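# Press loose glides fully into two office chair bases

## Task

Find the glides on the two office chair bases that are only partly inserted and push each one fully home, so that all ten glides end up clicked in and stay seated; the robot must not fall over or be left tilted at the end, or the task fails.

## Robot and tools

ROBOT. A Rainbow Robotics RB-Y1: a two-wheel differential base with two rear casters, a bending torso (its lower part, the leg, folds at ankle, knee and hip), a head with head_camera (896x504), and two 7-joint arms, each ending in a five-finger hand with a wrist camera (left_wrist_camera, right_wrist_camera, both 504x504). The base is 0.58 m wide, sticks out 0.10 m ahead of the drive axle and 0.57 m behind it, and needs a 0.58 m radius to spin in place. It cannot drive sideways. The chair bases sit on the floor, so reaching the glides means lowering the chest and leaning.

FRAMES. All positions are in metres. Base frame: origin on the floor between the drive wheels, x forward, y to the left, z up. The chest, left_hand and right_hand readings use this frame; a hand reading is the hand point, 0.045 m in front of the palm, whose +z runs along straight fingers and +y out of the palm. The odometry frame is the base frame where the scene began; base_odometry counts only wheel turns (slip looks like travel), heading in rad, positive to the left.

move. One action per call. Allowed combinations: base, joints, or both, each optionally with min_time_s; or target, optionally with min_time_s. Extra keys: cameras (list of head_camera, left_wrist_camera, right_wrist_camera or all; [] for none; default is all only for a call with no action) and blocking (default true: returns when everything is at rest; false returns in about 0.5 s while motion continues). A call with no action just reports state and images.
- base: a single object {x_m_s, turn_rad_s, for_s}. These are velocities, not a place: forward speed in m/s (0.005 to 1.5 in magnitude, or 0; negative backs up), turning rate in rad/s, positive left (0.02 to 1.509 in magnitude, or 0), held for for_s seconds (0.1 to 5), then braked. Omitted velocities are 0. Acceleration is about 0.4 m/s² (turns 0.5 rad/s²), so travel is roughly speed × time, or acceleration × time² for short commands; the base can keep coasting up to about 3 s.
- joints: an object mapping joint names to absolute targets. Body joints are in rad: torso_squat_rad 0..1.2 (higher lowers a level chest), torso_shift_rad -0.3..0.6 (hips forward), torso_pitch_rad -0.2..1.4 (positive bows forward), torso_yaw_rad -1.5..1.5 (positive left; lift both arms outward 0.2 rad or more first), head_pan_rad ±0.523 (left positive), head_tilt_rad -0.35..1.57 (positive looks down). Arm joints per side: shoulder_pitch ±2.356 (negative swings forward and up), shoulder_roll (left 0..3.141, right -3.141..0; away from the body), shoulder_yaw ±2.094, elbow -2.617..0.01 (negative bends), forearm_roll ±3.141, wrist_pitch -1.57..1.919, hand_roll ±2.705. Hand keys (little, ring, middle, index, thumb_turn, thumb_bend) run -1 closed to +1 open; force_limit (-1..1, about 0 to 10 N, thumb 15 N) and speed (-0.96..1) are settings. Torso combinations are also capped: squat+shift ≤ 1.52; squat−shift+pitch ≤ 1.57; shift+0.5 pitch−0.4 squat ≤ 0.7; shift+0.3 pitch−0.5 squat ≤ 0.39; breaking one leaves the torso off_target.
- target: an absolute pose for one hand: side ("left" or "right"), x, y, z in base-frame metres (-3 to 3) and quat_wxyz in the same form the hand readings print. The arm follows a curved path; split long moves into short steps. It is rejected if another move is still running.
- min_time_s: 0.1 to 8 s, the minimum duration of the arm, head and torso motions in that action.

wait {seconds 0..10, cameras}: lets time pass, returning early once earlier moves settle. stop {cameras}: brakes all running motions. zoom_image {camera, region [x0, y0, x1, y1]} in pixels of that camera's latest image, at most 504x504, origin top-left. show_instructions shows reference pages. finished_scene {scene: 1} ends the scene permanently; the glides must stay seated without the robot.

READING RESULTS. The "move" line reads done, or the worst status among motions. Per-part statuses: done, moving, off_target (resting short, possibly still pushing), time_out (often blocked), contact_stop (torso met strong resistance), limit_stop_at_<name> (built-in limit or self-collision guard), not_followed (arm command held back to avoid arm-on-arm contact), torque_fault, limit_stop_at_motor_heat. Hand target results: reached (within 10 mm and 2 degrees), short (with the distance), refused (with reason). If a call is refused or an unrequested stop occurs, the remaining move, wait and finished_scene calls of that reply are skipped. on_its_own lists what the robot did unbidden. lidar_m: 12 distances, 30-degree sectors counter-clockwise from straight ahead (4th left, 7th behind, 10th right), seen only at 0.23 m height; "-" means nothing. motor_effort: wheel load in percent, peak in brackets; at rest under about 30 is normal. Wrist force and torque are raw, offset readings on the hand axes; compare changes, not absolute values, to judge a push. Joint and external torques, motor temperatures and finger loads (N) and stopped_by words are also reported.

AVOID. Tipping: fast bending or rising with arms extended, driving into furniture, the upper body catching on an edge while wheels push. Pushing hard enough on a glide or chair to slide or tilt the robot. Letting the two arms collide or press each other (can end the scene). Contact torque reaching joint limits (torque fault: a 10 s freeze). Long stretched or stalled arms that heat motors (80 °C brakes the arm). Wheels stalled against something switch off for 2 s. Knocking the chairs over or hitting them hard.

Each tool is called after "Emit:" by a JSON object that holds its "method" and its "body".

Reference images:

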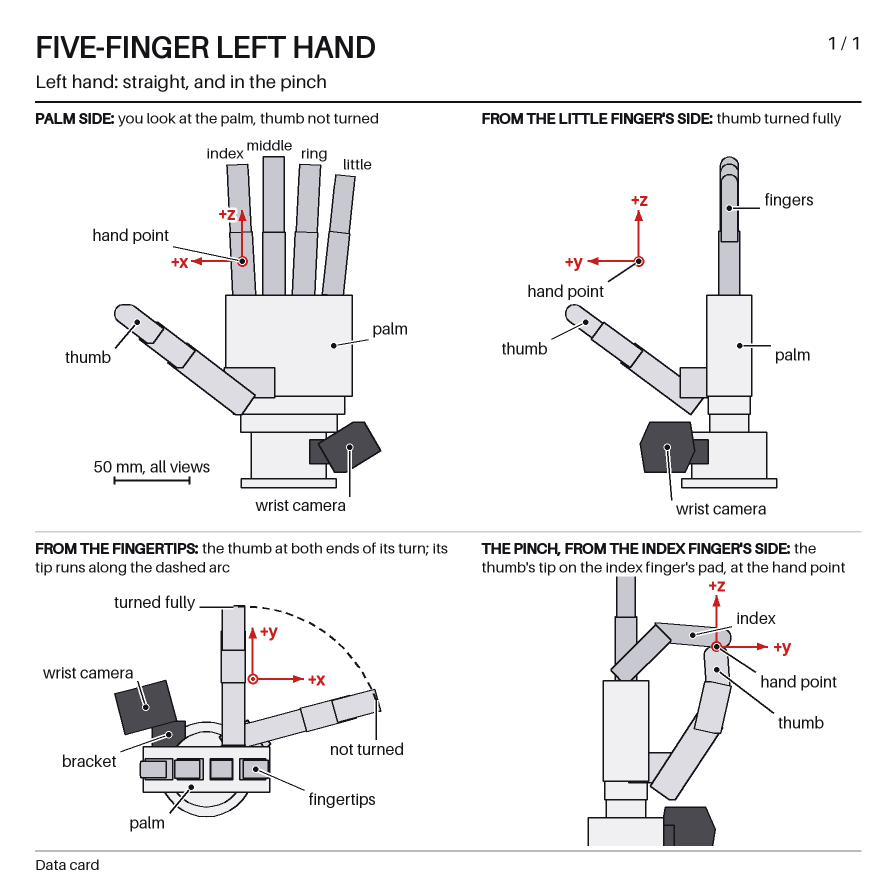

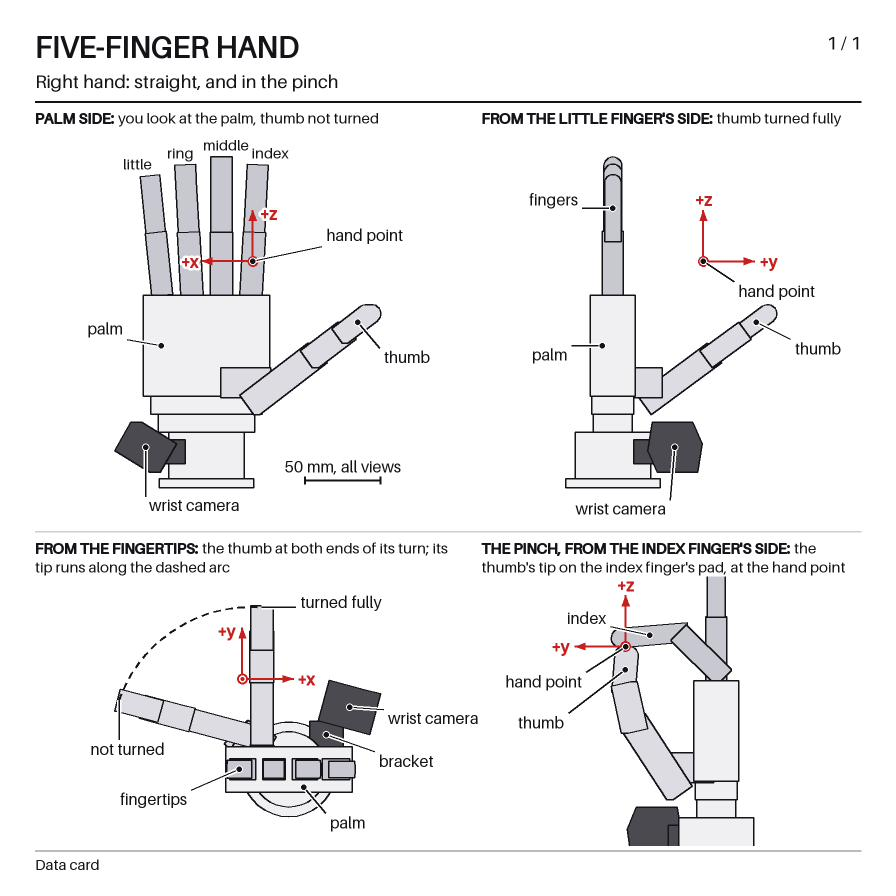

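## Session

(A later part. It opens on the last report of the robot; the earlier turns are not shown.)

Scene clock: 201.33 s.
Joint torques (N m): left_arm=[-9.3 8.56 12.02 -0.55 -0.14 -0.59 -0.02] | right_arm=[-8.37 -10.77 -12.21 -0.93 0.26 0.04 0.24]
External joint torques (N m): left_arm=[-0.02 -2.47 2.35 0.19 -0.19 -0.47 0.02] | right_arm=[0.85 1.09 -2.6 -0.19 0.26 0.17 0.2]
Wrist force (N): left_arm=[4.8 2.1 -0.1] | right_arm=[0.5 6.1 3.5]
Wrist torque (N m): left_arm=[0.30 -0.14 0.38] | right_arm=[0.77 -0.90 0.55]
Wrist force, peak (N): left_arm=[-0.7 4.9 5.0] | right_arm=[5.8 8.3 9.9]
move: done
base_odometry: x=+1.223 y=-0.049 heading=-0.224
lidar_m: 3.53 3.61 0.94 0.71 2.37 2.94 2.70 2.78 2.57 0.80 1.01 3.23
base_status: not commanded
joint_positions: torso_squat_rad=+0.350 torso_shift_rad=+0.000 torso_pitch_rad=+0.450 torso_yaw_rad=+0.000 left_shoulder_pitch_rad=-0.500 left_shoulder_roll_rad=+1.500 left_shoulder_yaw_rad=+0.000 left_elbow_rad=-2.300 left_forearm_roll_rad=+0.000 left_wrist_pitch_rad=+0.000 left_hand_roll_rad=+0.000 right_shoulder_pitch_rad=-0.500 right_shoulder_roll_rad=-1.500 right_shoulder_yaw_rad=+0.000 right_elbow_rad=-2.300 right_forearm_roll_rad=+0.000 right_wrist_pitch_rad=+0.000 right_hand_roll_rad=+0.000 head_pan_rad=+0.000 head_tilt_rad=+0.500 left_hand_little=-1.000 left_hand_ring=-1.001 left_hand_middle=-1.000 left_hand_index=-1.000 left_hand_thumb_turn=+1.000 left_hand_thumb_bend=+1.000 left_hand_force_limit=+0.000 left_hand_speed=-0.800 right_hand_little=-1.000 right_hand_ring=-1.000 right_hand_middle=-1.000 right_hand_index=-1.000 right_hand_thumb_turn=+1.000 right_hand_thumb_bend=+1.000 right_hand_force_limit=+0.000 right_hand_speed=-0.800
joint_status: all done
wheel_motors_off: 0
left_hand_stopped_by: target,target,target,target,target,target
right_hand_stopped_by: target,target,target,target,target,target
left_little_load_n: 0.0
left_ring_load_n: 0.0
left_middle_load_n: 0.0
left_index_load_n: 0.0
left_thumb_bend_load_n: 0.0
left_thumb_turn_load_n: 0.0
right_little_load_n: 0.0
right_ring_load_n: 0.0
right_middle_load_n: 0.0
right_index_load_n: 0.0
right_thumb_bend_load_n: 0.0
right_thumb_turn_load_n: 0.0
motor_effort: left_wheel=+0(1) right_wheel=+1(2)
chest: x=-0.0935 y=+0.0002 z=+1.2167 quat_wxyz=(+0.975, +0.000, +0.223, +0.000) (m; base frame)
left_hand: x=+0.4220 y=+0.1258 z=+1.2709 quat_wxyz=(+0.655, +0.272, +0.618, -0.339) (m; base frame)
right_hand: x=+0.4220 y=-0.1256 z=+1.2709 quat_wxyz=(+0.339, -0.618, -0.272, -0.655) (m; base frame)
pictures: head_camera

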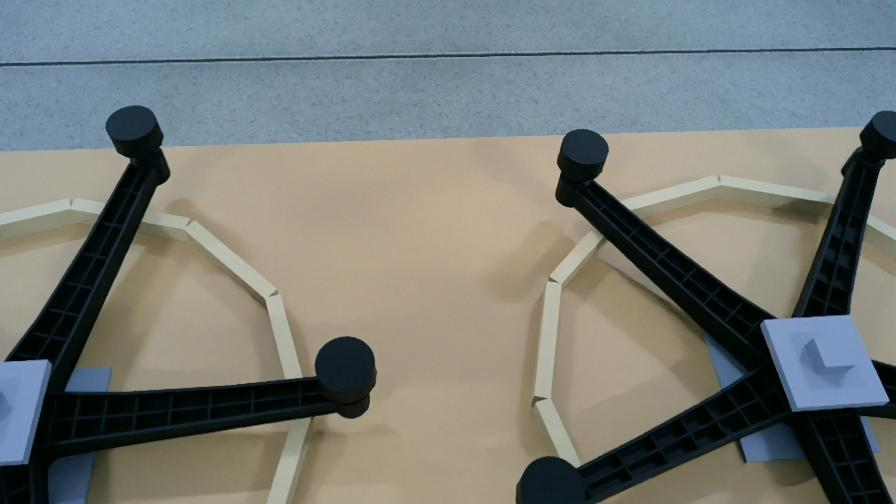

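Emit:
{"method": "move", "body": {"joints": {"left_shoulder_pitch_rad":0.1,"left_shoulder_roll_rad":0.5,"left_shoulder_yaw_rad":0,"left_elbow_rad":-2.1,"right_shoulder_pitch_rad":0.1,"right_shoulder_roll_rad":-0.5,"right_shoulder_yaw_rad":0,"right_elbow_rad":-2.1}, "min_time_s": 2, "cameras": ["all"]}}

Scene clock: 203.73 s.
Joint torques (N m): left_arm=[-1.85 3.49 6.59 -8.9 -0.06 -1.82 0] | right_arm=[-1.62 -5.18 -6.23 -8.89 0.35 -1.77 0.13]
External joint torques (N m): left_arm=[0.08 -2.02 2 0.05 -0.15 -0.06 0.02] | right_arm=[-0.15 0.89 -1.52 -0.1 0.19 -0.03 0.12]
Wrist force (N): left_arm=[1.4 7.0 0.9] | right_arm=[4.3 11.1 4.0]
Wrist torque (N m): left_arm=[0.65 0.16 0.04] | right_arm=[1.13 -1.25 0.91]
Wrist force, peak (N): left_arm=[1.3 7.4 0.8] | right_arm=[3.7 11.9 4.0]
move: done
base_odometry: x=+1.223 y=-0.049 heading=-0.224
lidar_m: 3.53 3.60 0.94 0.71 2.35 2.93 2.70 2.78 2.57 0.80 1.01 3.22
base_status: not commanded
joint_positions: torso_squat_rad=+0.350 torso_shift_rad=+0.000 torso_pitch_rad=+0.450 torso_yaw_rad=+0.000 left_shoulder_pitch_rad=+0.100 left_shoulder_roll_rad=+0.500 left_shoulder_yaw_rad=+0.000 left_elbow_rad=-2.100 left_forearm_roll_rad=+0.000 left_wrist_pitch_rad=+0.000 left_hand_roll_rad=+0.000 right_shoulder_pitch_rad=+0.100 right_shoulder_roll_rad=-0.500 right_shoulder_yaw_rad=+0.000 right_elbow_rad=-2.100 right_forearm_roll_rad=+0.000 right_wrist_pitch_rad=+0.000 right_hand_roll_rad=+0.000 head_pan_rad=+0.000 head_tilt_rad=+0.500 left_hand_little=-1.000 left_hand_ring=-1.001 left_hand_middle=-1.000 left_hand_index=-1.000 left_hand_thumb_turn=+1.000 left_hand_thumb_bend=+1.000 left_hand_force_limit=+0.000 left_hand_speed=-0.800 right_hand_little=-1.000 right_hand_ring=-1.000 right_hand_middle=-1.000 right_hand_index=-1.000 right_hand_thumb_turn=+1.000 right_hand_thumb_bend=+1.000 right_hand_force_limit=+0.000 right_hand_speed=-0.800
joint_status: all done
wheel_motors_off: 0
left_hand_stopped_by: target,target,target,target,target,target
right_hand_stopped_by: target,target,target,target,target,target
left_little_load_n: 0.0
left_ring_load_n: 0.0
left_middle_load_n: 0.0
left_index_load_n: 0.0
left_thumb_bend_load_n: 0.0
left_thumb_turn_load_n: 0.0
right_little_load_n: 0.0
right_ring_load_n: 0.0
right_middle_load_n: 0.0
right_index_load_n: 0.0
right_thumb_bend_load_n: 0.0
right_thumb_turn_load_n: 0.0
motor_effort: left_wheel=+0(1) right_wheel=+1(1)
chest: x=-0.0934 y=+0.0002 z=+1.2167 quat_wxyz=(+0.975, +0.000, +0.223, +0.000) (m; base frame)
left_hand: x=+0.3535 y=+0.2523 z=+0.9342 quat_wxyz=(+0.533, -0.324, +0.656, -0.425) (m; base frame)
right_hand: x=+0.3534 y=-0.2520 z=+0.9342 quat_wxyz=(+0.425, -0.656, +0.324, -0.533) (m; base frame)
pictures: head_camera, left_wrist_camera, right_wrist_camera

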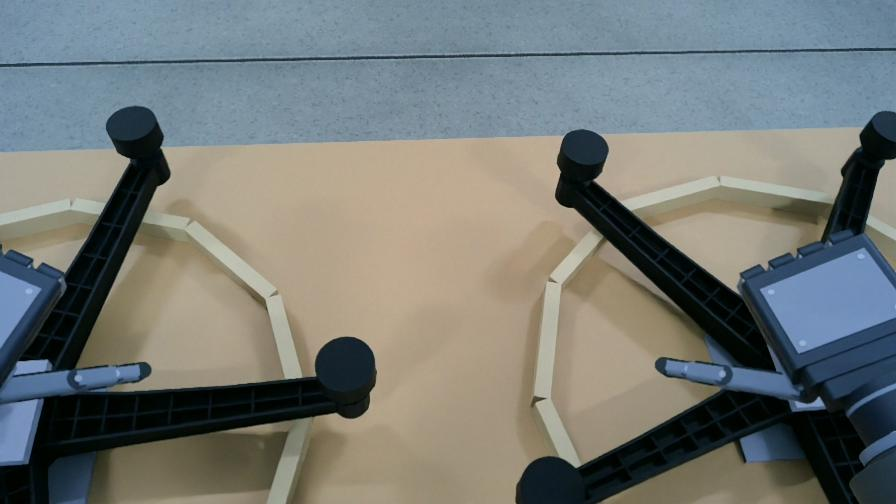

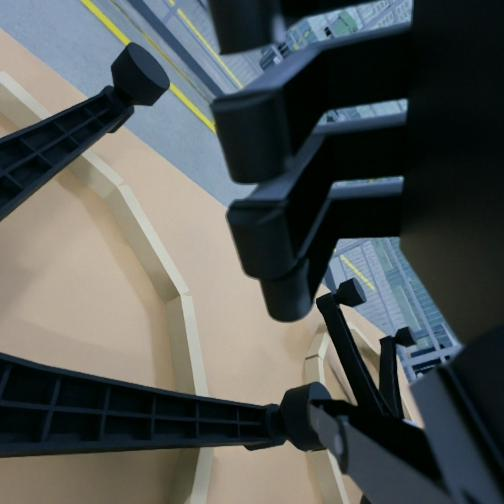

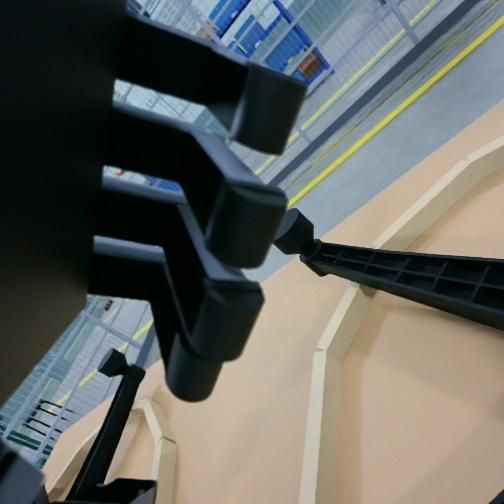

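Emit:
{"method": "zoom_image", "body": {"camera": "left_wrist_camera", "region": [90, 20, 190, 120]}}

Emit:
{"method": "zoom_image", "body": {"camera": "left_wrist_camera", "region": [230, 360, 350, 480]}}

Emit:
{"method": "zoom_image", "body": {"camera": "right_wrist_camera", "region": [250, 190, 350, 290]}}

Emit:
{"method": "zoom_image", "body": {"camera": "left_wrist_camera", "region": [300, 260, 430, 390]}}

Emit:
{"method": "zoom_image", "body": {"camera": "right_wrist_camera", "region": [70, 320, 170, 420]}}

Scaled by 5.040 from the camera's 504x504 image, which has a finer 720x720 frame.

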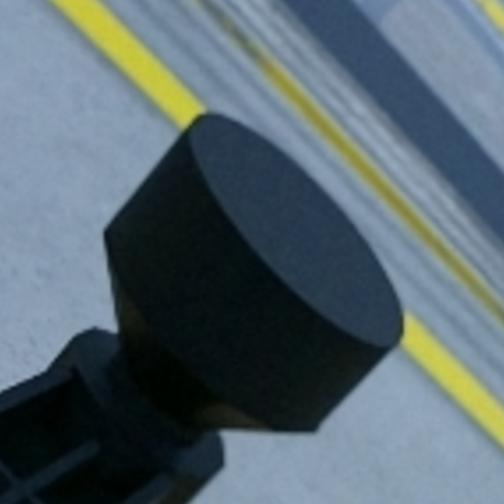

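Scaled by 4.200 from the camera's 504x504 image, which has a finer 720x720 frame.

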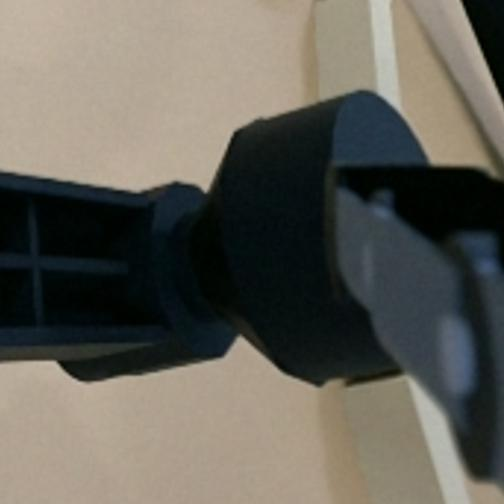

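Scaled by 5.040 from the camera's 504x504 image, which has a finer 720x720 frame.

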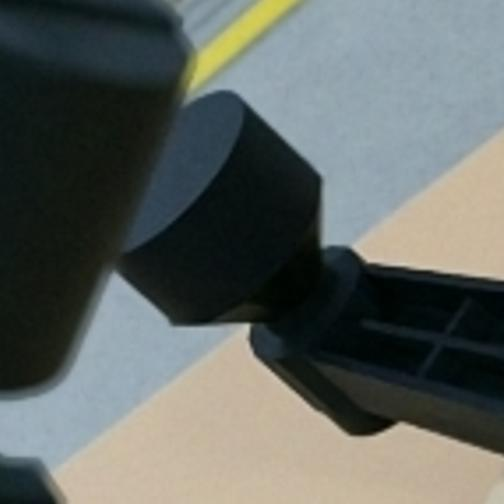

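Scaled by 3.877 from the camera's 504x504 image, which has a finer 720x720 frame.

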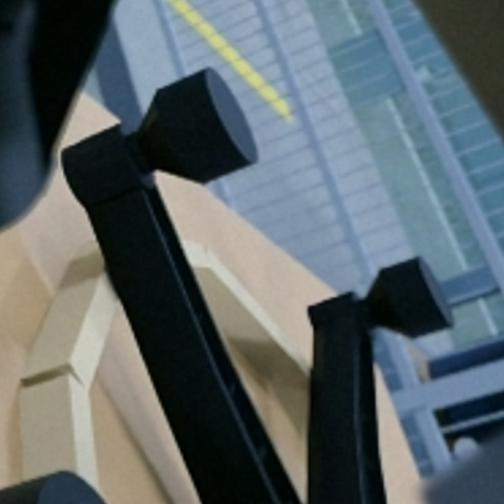

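Scaled by 5.040 from the camera's 504x504 image, which has a finer 720x720 frame.

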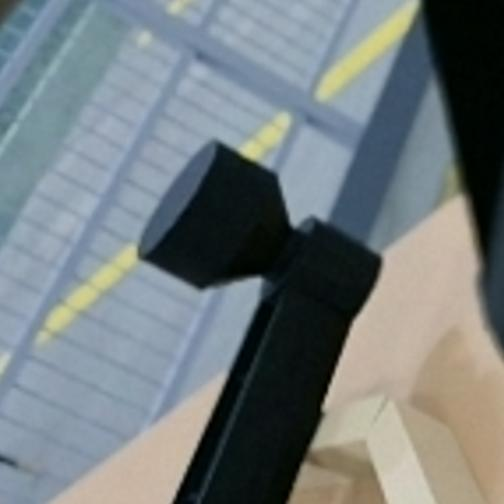

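Emit:
{"method": "move", "body": {"target": {"side":"left","x":0.12,"y":0.42,"z":0.92,"quat_wxyz":[0.5,-0.5,0.5,-0.5]}, "min_time_s": 1.5, "cameras": ["left_wrist_camera"]}}

Emit:
{"method": "move", "body": {"target": {"side":"right","x":0.15,"y":-0.50,"z":0.92,"quat_wxyz":[0.5,-0.5,0.5,-0.5]}, "min_time_s": 1.5, "cameras": ["all"]}}

Scene clock: 206.20 s.
Joint torques (N m): left_arm=[9.87 6.72 8.09 -4.11 0.58 -1.83 -0.06] | right_arm=[-1.76 -5.27 -6.24 -8.93 0.3 -1.7 0.17]
External joint torques (N m): left_arm=[0.6 0.35 2.02 -0.14 -0.15 -0.06 -0.07] | right_arm=[-0.29 0.8 -1.53 -0.14 0.14 0.05 0.16]
Wrist force (N): left_arm=[-0.9 7.8 0.4] | right_arm=[4.3 10.9 3.8]
Wrist torque (N m): left_arm=[0.73 0.30 -0.09] | right_arm=[1.12 -1.23 0.89]
Wrist force, peak (N): left_arm=[-0.1 8.2 0.6] | right_arm=[4.0 11.3 4.7]
move: done
base_odometry: x=+1.223 y=-0.049 heading=-0.224
lidar_m: 3.54 3.60 0.95 0.71 2.37 2.93 2.70 2.77 2.58 0.80 1.00 3.23
base_status: not commanded
joint_positions: torso_squat_rad=+0.350 torso_shift_rad=+0.000 torso_pitch_rad=+0.450 torso_yaw_rad=+0.000 left_shoulder_pitch_rad=+0.712 left_shoulder_roll_rad=+0.522 left_shoulder_yaw_rad=+0.212 left_elbow_rad=-1.707 left_forearm_roll_rad=+0.258 left_wrist_pitch_rad=-0.948 left_hand_roll_rad=+0.435 right_shoulder_pitch_rad=+0.100 right_shoulder_roll_rad=-0.500 right_shoulder_yaw_rad=+0.000 right_elbow_rad=-2.100 right_forearm_roll_rad=+0.000 right_wrist_pitch_rad=+0.000 right_hand_roll_rad=+0.000 head_pan_rad=+0.000 head_tilt_rad=+0.500 left_hand_little=-1.000 left_hand_ring=-1.001 left_hand_middle=-1.000 left_hand_index=-1.000 left_hand_thumb_turn=+1.000 left_hand_thumb_bend=+1.000 left_hand_force_limit=+0.000 left_hand_speed=-0.800 right_hand_little=-1.000 right_hand_ring=-1.000 right_hand_middle=-1.000 right_hand_index=-1.000 right_hand_thumb_turn=+1.000 right_hand_thumb_bend=+1.000 right_hand_force_limit=+0.000 right_hand_speed=-0.800
joint_status: all done
wheel_motors_off: 0
left_hand_stopped_by: target,target,target,target,target,target
right_hand_stopped_by: target,target,target,target,target,target
left_little_load_n: 0.0
left_ring_load_n: 0.0
left_middle_load_n: 0.0
left_index_load_n: 0.0
left_thumb_bend_load_n: 0.0
left_thumb_turn_load_n: 0.0
right_little_load_n: 0.0
right_ring_load_n: 0.0
right_middle_load_n: 0.0
right_index_load_n: 0.0
right_thumb_bend_load_n: 0.0
right_thumb_turn_load_n: -0.5
motor_effort: left_wheel=-1(1) right_wheel=+1(2)
chest: x=-0.0934 y=+0.0002 z=+1.2167 quat_wxyz=(+0.975, +0.000, +0.223, +0.000) (m; base frame)
left_hand: x=+0.1199 y=+0.4197 z=+0.9200 quat_wxyz=(+0.500, -0.501, +0.500, -0.499) (m; base frame)
left_hand_status: reached (checked arc, planned for 1.5 s): 0 mm and 0.2 deg off.
right_hand: x=+0.3534 y=-0.2520 z=+0.9342 quat_wxyz=(+0.425, -0.656, +0.324, -0.533) (m; base frame)
pictures: left_wrist_camera

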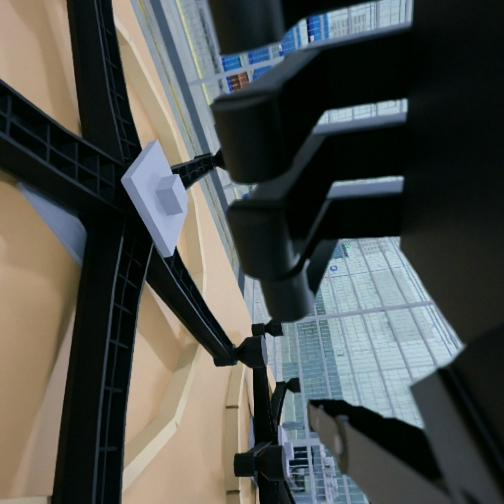

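Scene clock: 208.03 s.
Joint torques (N m): left_arm=[10.03 6.12 7.61 -3.82 0.87 -1.87 -0.07] | right_arm=[8.15 -9.67 -9.18 -2.69 -0.83 -1.51 0.1]
External joint torques (N m): left_arm=[0.76 -0.25 1.54 0.14 0.14 -0.1 -0.08] | right_arm=[-0.35 -0.14 -1.73 -0.09 -0.02 0.11 0.1]
Wrist force (N): left_arm=[-0.8 7.8 0.7] | right_arm=[6.1 11.2 3.7]
Wrist torque (N m): left_arm=[0.72 0.31 -0.09] | right_arm=[1.11 -1.27 0.89]
Wrist force, peak (N): left_arm=[-0.9 7.9 0.6] | right_arm=[5.9 12.1 4.6]
move: done
base_odometry: x=+1.223 y=-0.049 heading=-0.224
lidar_m: 3.54 3.60 0.94 0.72 2.37 2.93 2.69 2.77 2.57 0.80 1.00 3.22
base_status: not commanded
joint_positions: torso_squat_rad=+0.350 torso_shift_rad=+0.000 torso_pitch_rad=+0.450 torso_yaw_rad=+0.000 left_shoulder_pitch_rad=+0.712 left_shoulder_roll_rad=+0.522 left_shoulder_yaw_rad=+0.212 left_elbow_rad=-1.707 left_forearm_roll_rad=+0.258 left_wrist_pitch_rad=-0.948 left_hand_roll_rad=+0.435 right_shoulder_pitch_rad=+0.568 right_shoulder_roll_rad=-0.690 right_shoulder_yaw_rad=-0.278 right_elbow_rad=-1.454 right_forearm_roll_rad=-0.307 right_wrist_pitch_rad=-0.984 right_hand_roll_rad=-0.575 head_pan_rad=+0.000 head_tilt_rad=+0.500 left_hand_little=-1.000 left_hand_ring=-1.001 left_hand_middle=-1.000 left_hand_index=-1.000 left_hand_thumb_turn=+1.000 left_hand_thumb_bend=+1.000 left_hand_force_limit=+0.000 left_hand_speed=-0.800 right_hand_little=-1.000 right_hand_ring=-1.000 right_hand_middle=-1.000 right_hand_index=-1.000 right_hand_thumb_turn=+1.000 right_hand_thumb_bend=+1.000 right_hand_force_limit=+0.000 right_hand_speed=-0.800
joint_status: all done
wheel_motors_off: 0
left_hand_stopped_by: target,target,target,target,target,target
right_hand_stopped_by: target,target,target,target,target,target
left_little_load_n: 0.0
left_ring_load_n: 0.0
left_middle_load_n: 0.0
left_index_load_n: 0.0
left_thumb_bend_load_n: 0.0
left_thumb_turn_load_n: 0.0
right_little_load_n: 0.0
right_ring_load_n: 0.0
right_middle_load_n: 0.0
right_index_load_n: 0.0
right_thumb_bend_load_n: 0.0
right_thumb_turn_load_n: 0.0
motor_effort: left_wheel=+0(1) right_wheel=+1(1)
chest: x=-0.0934 y=+0.0002 z=+1.2167 quat_wxyz=(+0.975, +0.000, +0.223, +0.000) (m; base frame)
left_hand: x=+0.1199 y=+0.4197 z=+0.9200 quat_wxyz=(+0.500, -0.501, +0.500, -0.499) (m; base frame)
right_hand: x=+0.1496 y=-0.4993 z=+0.9205 quat_wxyz=(+0.495, -0.502, +0.503, -0.500) (m; base frame)
right_hand_status: reached (checked arc, planned for 1.5 s): 1 mm and 0.8 deg off.
pictures: head_camera, left_wrist_camera, right_wrist_camera

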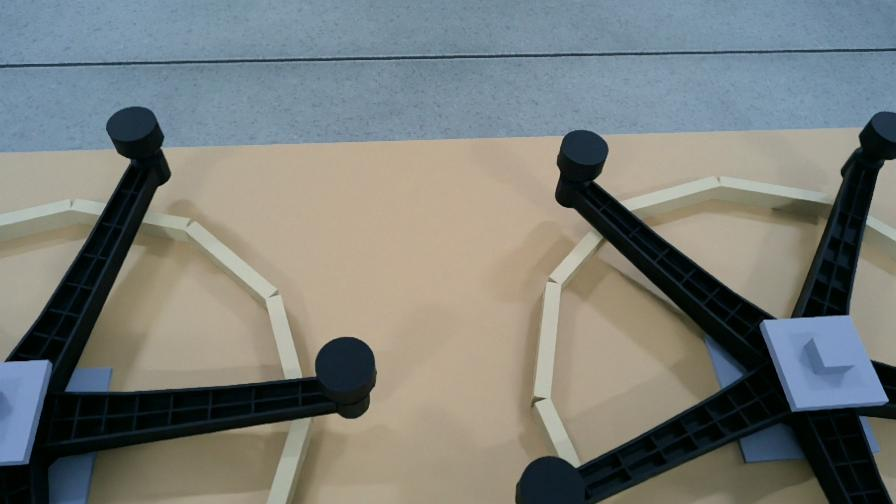

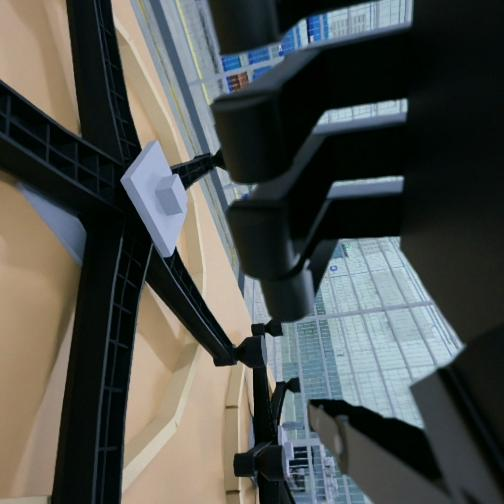

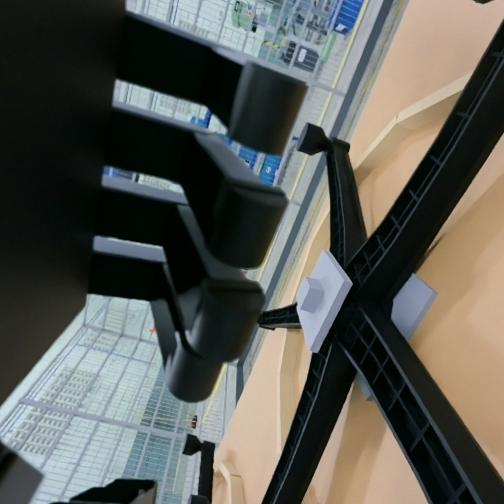

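Emit:
{"method": "zoom_image", "body": {"camera": "left_wrist_camera", "region": [200, 300, 320, 420]}}

Emit:
{"method": "zoom_image", "body": {"camera": "left_wrist_camera", "region": [210, 400, 310, 500]}}

Emit:
{"method": "zoom_image", "body": {"camera": "right_wrist_camera", "region": [280, 110, 370, 200]}}

Emit:
{"method": "zoom_image", "body": {"camera": "right_wrist_camera", "region": [230, 270, 330, 370]}}

Emit:
{"method": "zoom_image", "body": {"camera": "right_wrist_camera", "region": [150, 420, 230, 500]}}

Emit:
{"method": "zoom_image", "body": {"camera": "left_wrist_camera", "region": [160, 120, 240, 200]}}

Scaled by 4.200 from the camera's 504x504 image, which has a finer 720x720 frame.

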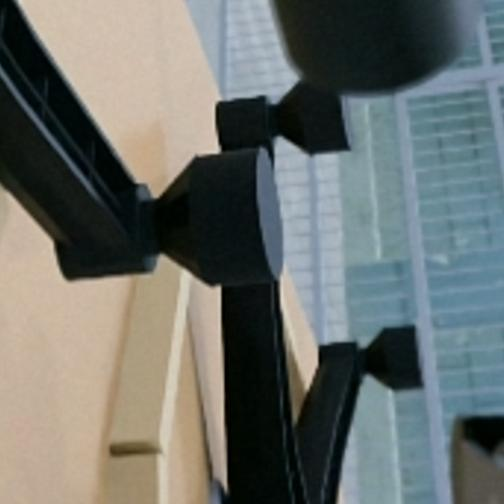

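Scaled by 5.040 from the camera's 504x504 image, which has a finer 720x720 frame.

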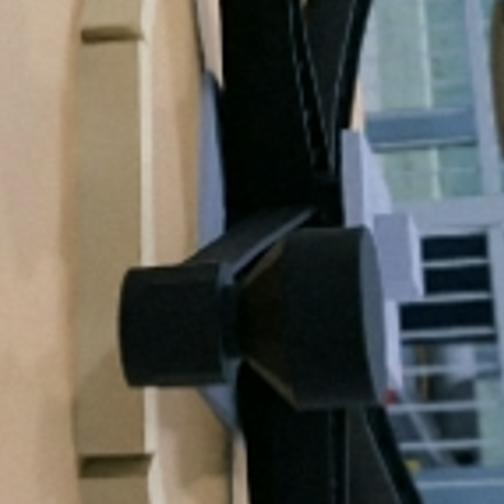

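Scaled by 5.600 from the camera's 504x504 image, which has a finer 720x720 frame.

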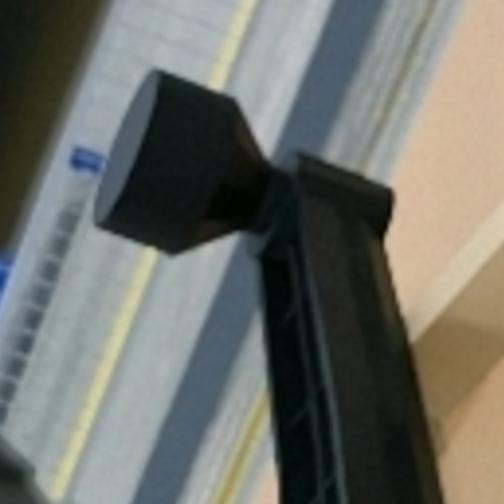

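Scaled by 5.040 from the camera's 504x504 image, which has a finer 720x720 frame.

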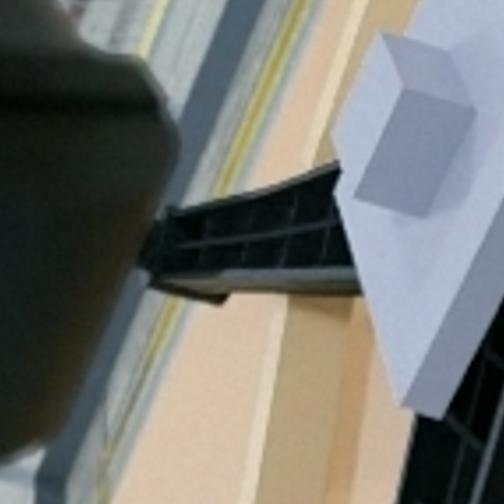

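Scaled by 6.300 from the camera's 504x504 image, which has a finer 720x720 frame.

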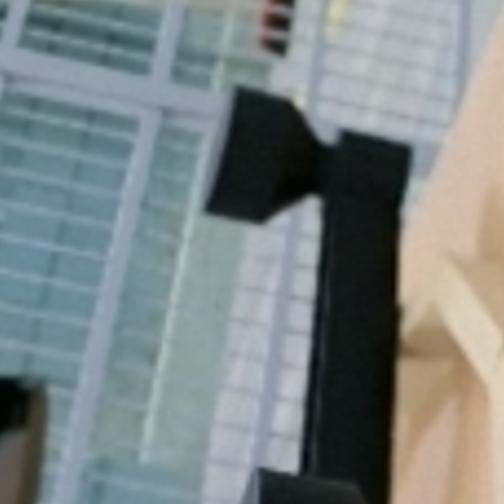

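Scaled by 6.300 from the camera's 504x504 image, which has a finer 720x720 frame.

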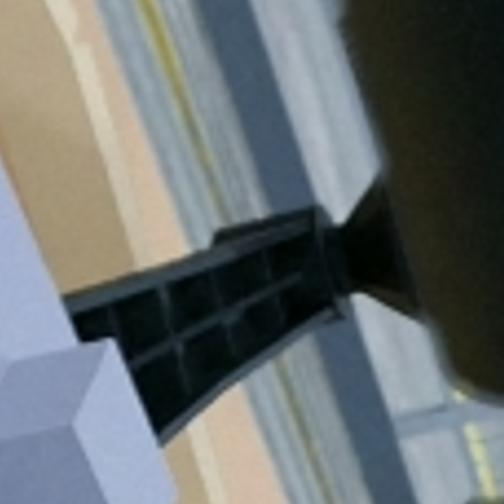

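Emit:
{"method": "zoom_image", "body": {"camera": "right_wrist_camera", "region": [295, 115, 355, 175]}}

Emit:
{"method": "zoom_image", "body": {"camera": "right_wrist_camera", "region": [175, 425, 225, 475]}}

Emit:
{"method": "zoom_image", "body": {"camera": "left_wrist_camera", "region": [210, 320, 270, 380]}}

Emit:
{"method": "zoom_image", "body": {"camera": "left_wrist_camera", "region": [230, 435, 290, 495]}}

Emit:
{"method": "zoom_image", "body": {"camera": "left_wrist_camera", "region": [245, 310, 285, 350]}}

Emit:
{"method": "zoom_image", "body": {"camera": "left_wrist_camera", "region": [270, 365, 310, 405]}}

Scaled by 8.400 from the camera's 504x504 image, which has a finer 720x720 frame.

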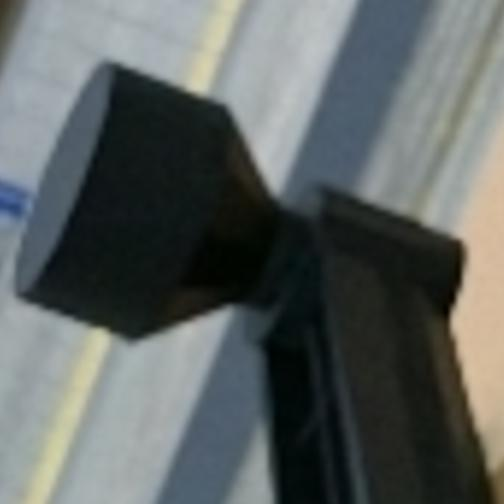

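Scaled by 10.080 from the camera's 504x504 image, which has a finer 720x720 frame.

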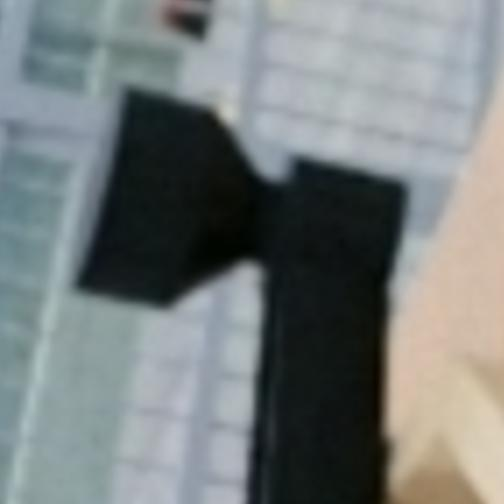

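Scaled by 8.400 from the camera's 504x504 image, which has a finer 720x720 frame.

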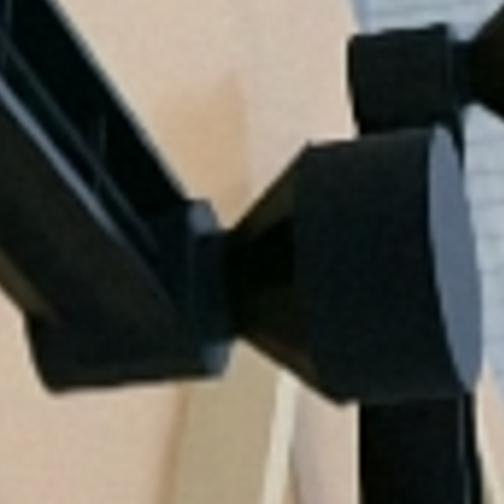

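Scaled by 8.400 from the camera's 504x504 image, which has a finer 720x720 frame.

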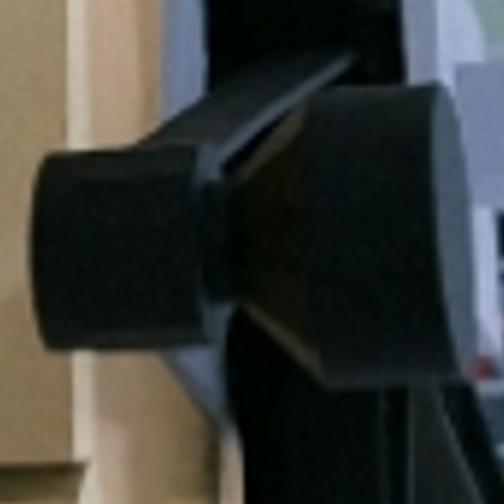

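Scaled by 12.600 from the camera's 504x504 image, which has a finer 720x720 frame.

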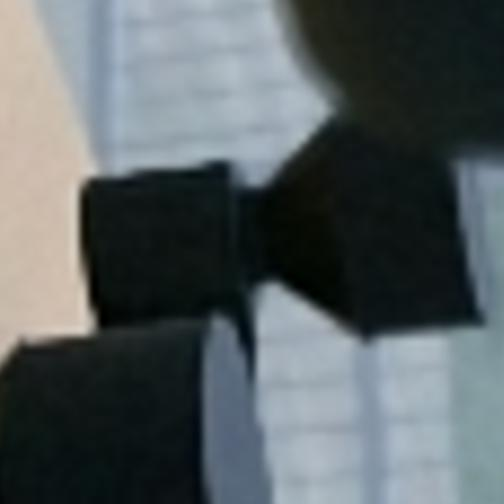

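Scaled by 12.600 from the camera's 504x504 image, which has a finer 720x720 frame.

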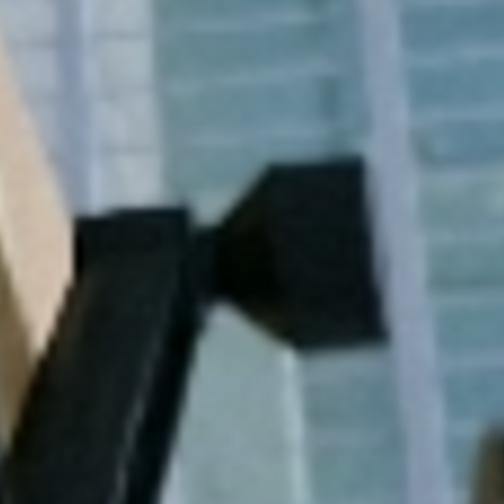

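Emit:
{"method": "move", "body": {"target": {"side":"left","x":-0.05,"y":0.35,"z":0.92,"quat_wxyz":[0.612,-0.612,0.354,-0.354]}, "min_time_s": 1.5}}

Emit:
{"method": "move", "body": {"target": {"side":"left","x":-0.09,"y":0.26,"z":0.82,"quat_wxyz":[0.612,-0.612,0.354,-0.354]}, "min_time_s": 1.5, "cameras": ["left_wrist_camera"]}}

Scene clock: 212.97 s.
Joint torques (N m): left_arm=[15.09 2.19 1.88 -3.09 0.33 -2.16 -0.26] | right_arm=[8.13 -9.62 -9.19 -2.64 -0.86 -1.54 0.14]
External joint torques (N m): left_arm=[1.63 -2.19 -0.91 -0.41 0.07 -0.24 -0.26] | right_arm=[-0.37 -0.1 -1.74 -0.03 -0.05 0.07 0.14]
Wrist force (N): left_arm=[-0.9 7.5 0.6] | right_arm=[6.4 11.7 4.2]
Wrist torque (N m): left_arm=[0.64 0.32 -0.20] | right_arm=[1.17 -1.34 0.94]
Wrist force, peak (N): left_arm=[-1.0 7.8 0.5] | right_arm=[6.5 11.9 4.1]
move: done
base_odometry: x=+1.223 y=-0.049 heading=-0.224
lidar_m: 3.54 3.61 0.94 0.71 2.38 2.93 2.71 2.77 2.58 0.80 1.00 3.23
base_status: not commanded
joint_positions: torso_squat_rad=+0.350 torso_shift_rad=+0.000 torso_pitch_rad=+0.450 torso_yaw_rad=+0.000 left_shoulder_pitch_rad=+1.104 left_shoulder_roll_rad=+0.000 left_shoulder_yaw_rad=-0.080 left_elbow_rad=-1.724 left_forearm_roll_rad=+0.329 left_wrist_pitch_rad=-1.257 left_hand_roll_rad=+0.124 right_shoulder_pitch_rad=+0.568 right_shoulder_roll_rad=-0.690 right_shoulder_yaw_rad=-0.278 right_elbow_rad=-1.454 right_forearm_roll_rad=-0.307 right_wrist_pitch_rad=-0.984 right_hand_roll_rad=-0.575 head_pan_rad=+0.000 head_tilt_rad=+0.500 left_hand_little=-1.000 left_hand_ring=-1.001 left_hand_middle=-1.000 left_hand_index=-1.000 left_hand_thumb_turn=+1.000 left_hand_thumb_bend=+1.000 left_hand_force_limit=+0.000 left_hand_speed=-0.800 right_hand_little=-1.000 right_hand_ring=-1.000 right_hand_middle=-1.000 right_hand_index=-1.000 right_hand_thumb_turn=+1.000 right_hand_thumb_bend=+1.000 right_hand_force_limit=+0.000 right_hand_speed=-0.800
joint_status: all done
wheel_motors_off: 0
left_hand_stopped_by: target,target,target,target,target,target
right_hand_stopped_by: target,target,target,target,target,target
left_little_load_n: 0.0
left_ring_load_n: 0.0
left_middle_load_n: 0.0
left_index_load_n: 0.0
left_thumb_bend_load_n: 0.0
left_thumb_turn_load_n: 0.0
right_little_load_n: 0.0
right_ring_load_n: 0.0
right_middle_load_n: 0.0
right_index_load_n: 0.0
right_thumb_bend_load_n: 0.0
right_thumb_turn_load_n: -0.5
motor_effort: left_wheel=-1(1) right_wheel=+1(2)
chest: x=-0.0934 y=+0.0002 z=+1.2167 quat_wxyz=(+0.975, +0.000, +0.223, +0.000) (m; base frame)
left_hand: x=-0.0495 y=+0.3502 z=+0.9202 quat_wxyz=(+0.610, -0.613, +0.356, -0.353) (m; base frame)
left_hand_status: reached (checked arc, planned for 1.5 s): 1 mm and 0.3 deg off.
right_hand: x=+0.1496 y=-0.4993 z=+0.9205 quat_wxyz=(+0.495, -0.502, +0.503, -0.500) (m; base frame)
pictures: none

Scene clock: 214.80 s.
Joint torques (N m): left_arm=[13.52 0.99 -1.64 0.2 -0.02 -2.26 -0.17] | right_arm=[8.33 -9.74 -9.03 -2.59 -0.79 -1.48 0.06]
External joint torques (N m): left_arm=[-0.1 -1.99 -1.33 0.48 0.19 -0.33 -0.18] | right_arm=[-0.17 -0.22 -1.58 0.01 0.02 0.14 0.07]
Wrist force (N): left_arm=[-0.8 7.3 1.4] | right_arm=[5.8 11.4 4.3]
Wrist torque (N m): left_arm=[0.57 0.33 -0.20] | right_arm=[1.08 -1.22 0.87]
Wrist force, peak (N): left_arm=[-0.9 7.8 0.6] | right_arm=[6.7 12.0 3.8]
move: short
base_odometry: x=+1.223 y=-0.049 heading=-0.224
lidar_m: 3.54 3.60 0.95 0.71 2.38 2.93 2.71 2.77 2.56 0.79 1.02 3.22
base_status: not commanded
joint_positions: torso_squat_rad=+0.350 torso_shift_rad=+0.000 torso_pitch_rad=+0.450 torso_yaw_rad=+0.000 left_shoulder_pitch_rad=+0.795 left_shoulder_roll_rad=+0.000 left_shoulder_yaw_rad=-0.352 left_elbow_rad=-1.153 left_forearm_roll_rad=+0.468 left_wrist_pitch_rad=-1.570 left_hand_roll_rad=-0.106 right_shoulder_pitch_rad=+0.568 right_shoulder_roll_rad=-0.690 right_shoulder_yaw_rad=-0.278 right_elbow_rad=-1.454 right_forearm_roll_rad=-0.307 right_wrist_pitch_rad=-0.984 right_hand_roll_rad=-0.575 head_pan_rad=+0.000 head_tilt_rad=+0.500 left_hand_little=-1.000 left_hand_ring=-1.001 left_hand_middle=-1.000 left_hand_index=-1.000 left_hand_thumb_turn=+1.000 left_hand_thumb_bend=+1.000 left_hand_force_limit=+0.000 left_hand_speed=-0.800 right_hand_little=-1.000 right_hand_ring=-1.000 right_hand_middle=-1.000 right_hand_index=-1.000 right_hand_thumb_turn=+1.000 right_hand_thumb_bend=+1.000 right_hand_force_limit=+0.000 right_hand_speed=-0.800
joint_status: all done
wheel_motors_off: 0
left_hand_stopped_by: target,target,target,target,target,target
right_hand_stopped_by: target,target,target,target,target,target
left_little_load_n: 0.5
left_ring_load_n: 0.0
left_middle_load_n: 0.0
left_index_load_n: 0.0
left_thumb_bend_load_n: 0.0
left_thumb_turn_load_n: 0.0
right_little_load_n: 0.0
right_ring_load_n: 0.0
right_middle_load_n: 0.0
right_index_load_n: 0.0
right_thumb_bend_load_n: 0.0
right_thumb_turn_load_n: -0.5
motor_effort: left_wheel=+0(1) right_wheel=+1(2)
chest: x=-0.0934 y=+0.0002 z=+1.2167 quat_wxyz=(+0.975, +0.000, +0.223, +0.000) (m; base frame)
left_hand: x=-0.0897 y=+0.2604 z=+0.8203 quat_wxyz=(+0.582, -0.637, +0.375, -0.339) (m; base frame)
left_hand_status: short (checked arc, as near as the solve gets, planned for 1.5 s): 1 mm and 5.3 deg off. The place is met; only the turn is off.
right_hand: x=+0.1496 y=-0.4993 z=+0.9205 quat_wxyz=(+0.495, -0.502, +0.503, -0.500) (m; base frame)
pictures: left_wrist_camera

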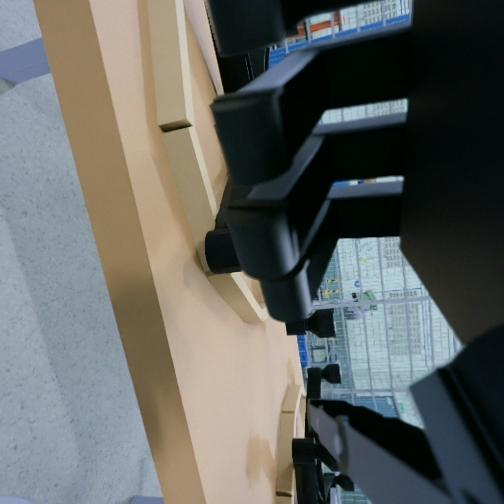

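Emit:
{"method": "move", "body": {"joints": {"left_hand_speed":0.4,"right_hand_speed":0.4,"left_hand_little":1,"left_hand_ring":1,"left_hand_middle":1,"left_hand_index":1,"right_hand_little":1,"right_hand_ring":1,"right_hand_middle":1,"right_hand_index":1}, "cameras": ["left_wrist_camera","right_wrist_camera"]}}

Scene clock: 216.00 s.
Joint torques (N m): left_arm=[13.25 1.33 -1.61 0.11 -0.02 -2.14 -0.31] | right_arm=[8.23 -9.71 -9.25 -2.64 -0.88 -1.43 0.17]
External joint torques (N m): left_arm=[-0.36 -1.65 -1.31 0.42 0.19 -0.19 -0.32] | right_arm=[-0.25 -0.19 -1.78 -0.02 -0.06 0.2 0.18]
Wrist force (N): left_arm=[-0.9 7.1 1.2] | right_arm=[6.0 11.2 3.6]
Wrist torque (N m): left_arm=[0.53 0.34 -0.19] | right_arm=[1.09 -1.25 0.89]
Wrist force, peak (N): left_arm=[-0.9 7.4 1.2] | right_arm=[6.0 12.0 4.3]
move: done
base_odometry: x=+1.223 y=-0.049 heading=-0.224
lidar_m: 3.54 3.60 0.95 0.70 2.38 2.94 2.70 2.78 2.56 0.80 1.02 3.24
base_status: not commanded
joint_positions: torso_squat_rad=+0.350 torso_shift_rad=+0.000 torso_pitch_rad=+0.450 torso_yaw_rad=+0.000 left_shoulder_pitch_rad=+0.795 left_shoulder_roll_rad=+0.000 left_shoulder_yaw_rad=-0.352 left_elbow_rad=-1.153 left_forearm_roll_rad=+0.468 left_wrist_pitch_rad=-1.570 left_hand_roll_rad=-0.106 right_shoulder_pitch_rad=+0.568 right_shoulder_roll_rad=-0.690 right_shoulder_yaw_rad=-0.278 right_elbow_rad=-1.454 right_forearm_roll_rad=-0.307 right_wrist_pitch_rad=-0.984 right_hand_roll_rad=-0.575 head_pan_rad=+0.000 head_tilt_rad=+0.500 left_hand_little=+1.000 left_hand_ring=+1.000 left_hand_middle=+1.000 left_hand_index=+1.000 left_hand_thumb_turn=+1.000 left_hand_thumb_bend=+1.000 left_hand_force_limit=+0.000 left_hand_speed=+0.400 right_hand_little=+1.000 right_hand_ring=+1.000 right_hand_middle=+1.000 right_hand_index=+1.000 right_hand_thumb_turn=+1.000 right_hand_thumb_bend=+1.000 right_hand_force_limit=+0.000 right_hand_speed=+0.400
joint_status: all done
wheel_motors_off: 0
left_hand_stopped_by: target,target,target,target,target,target
right_hand_stopped_by: target,target,target,target,target,target
left_little_load_n: 0.0
left_ring_load_n: 0.0
left_middle_load_n: 0.0
left_index_load_n: 0.0
left_thumb_bend_load_n: 0.0
left_thumb_turn_load_n: -0.5
right_little_load_n: 0.0
right_ring_load_n: 0.0
right_middle_load_n: 0.0
right_index_load_n: 0.0
right_thumb_bend_load_n: 0.0
right_thumb_turn_load_n: 0.0
motor_effort: left_wheel=-1(1) right_wheel=+1(2)
chest: x=-0.0934 y=+0.0002 z=+1.2167 quat_wxyz=(+0.975, +0.000, +0.223, +0.000) (m; base frame)
left_hand: x=-0.0897 y=+0.2604 z=+0.8203 quat_wxyz=(+0.582, -0.637, +0.375, -0.339) (m; base frame)
right_hand: x=+0.1496 y=-0.4993 z=+0.9205 quat_wxyz=(+0.495, -0.502, +0.503, -0.500) (m; base frame)
pictures: left_wrist_camera, right_wrist_camera

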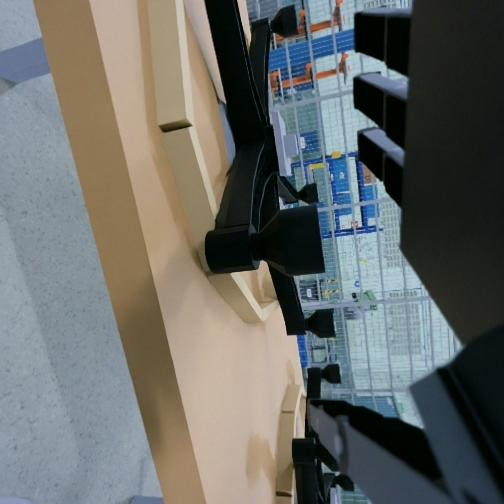

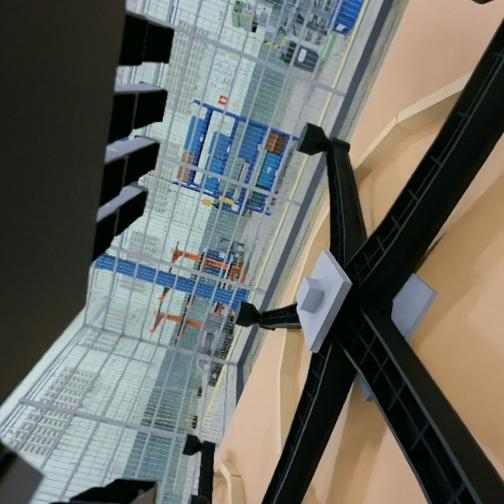

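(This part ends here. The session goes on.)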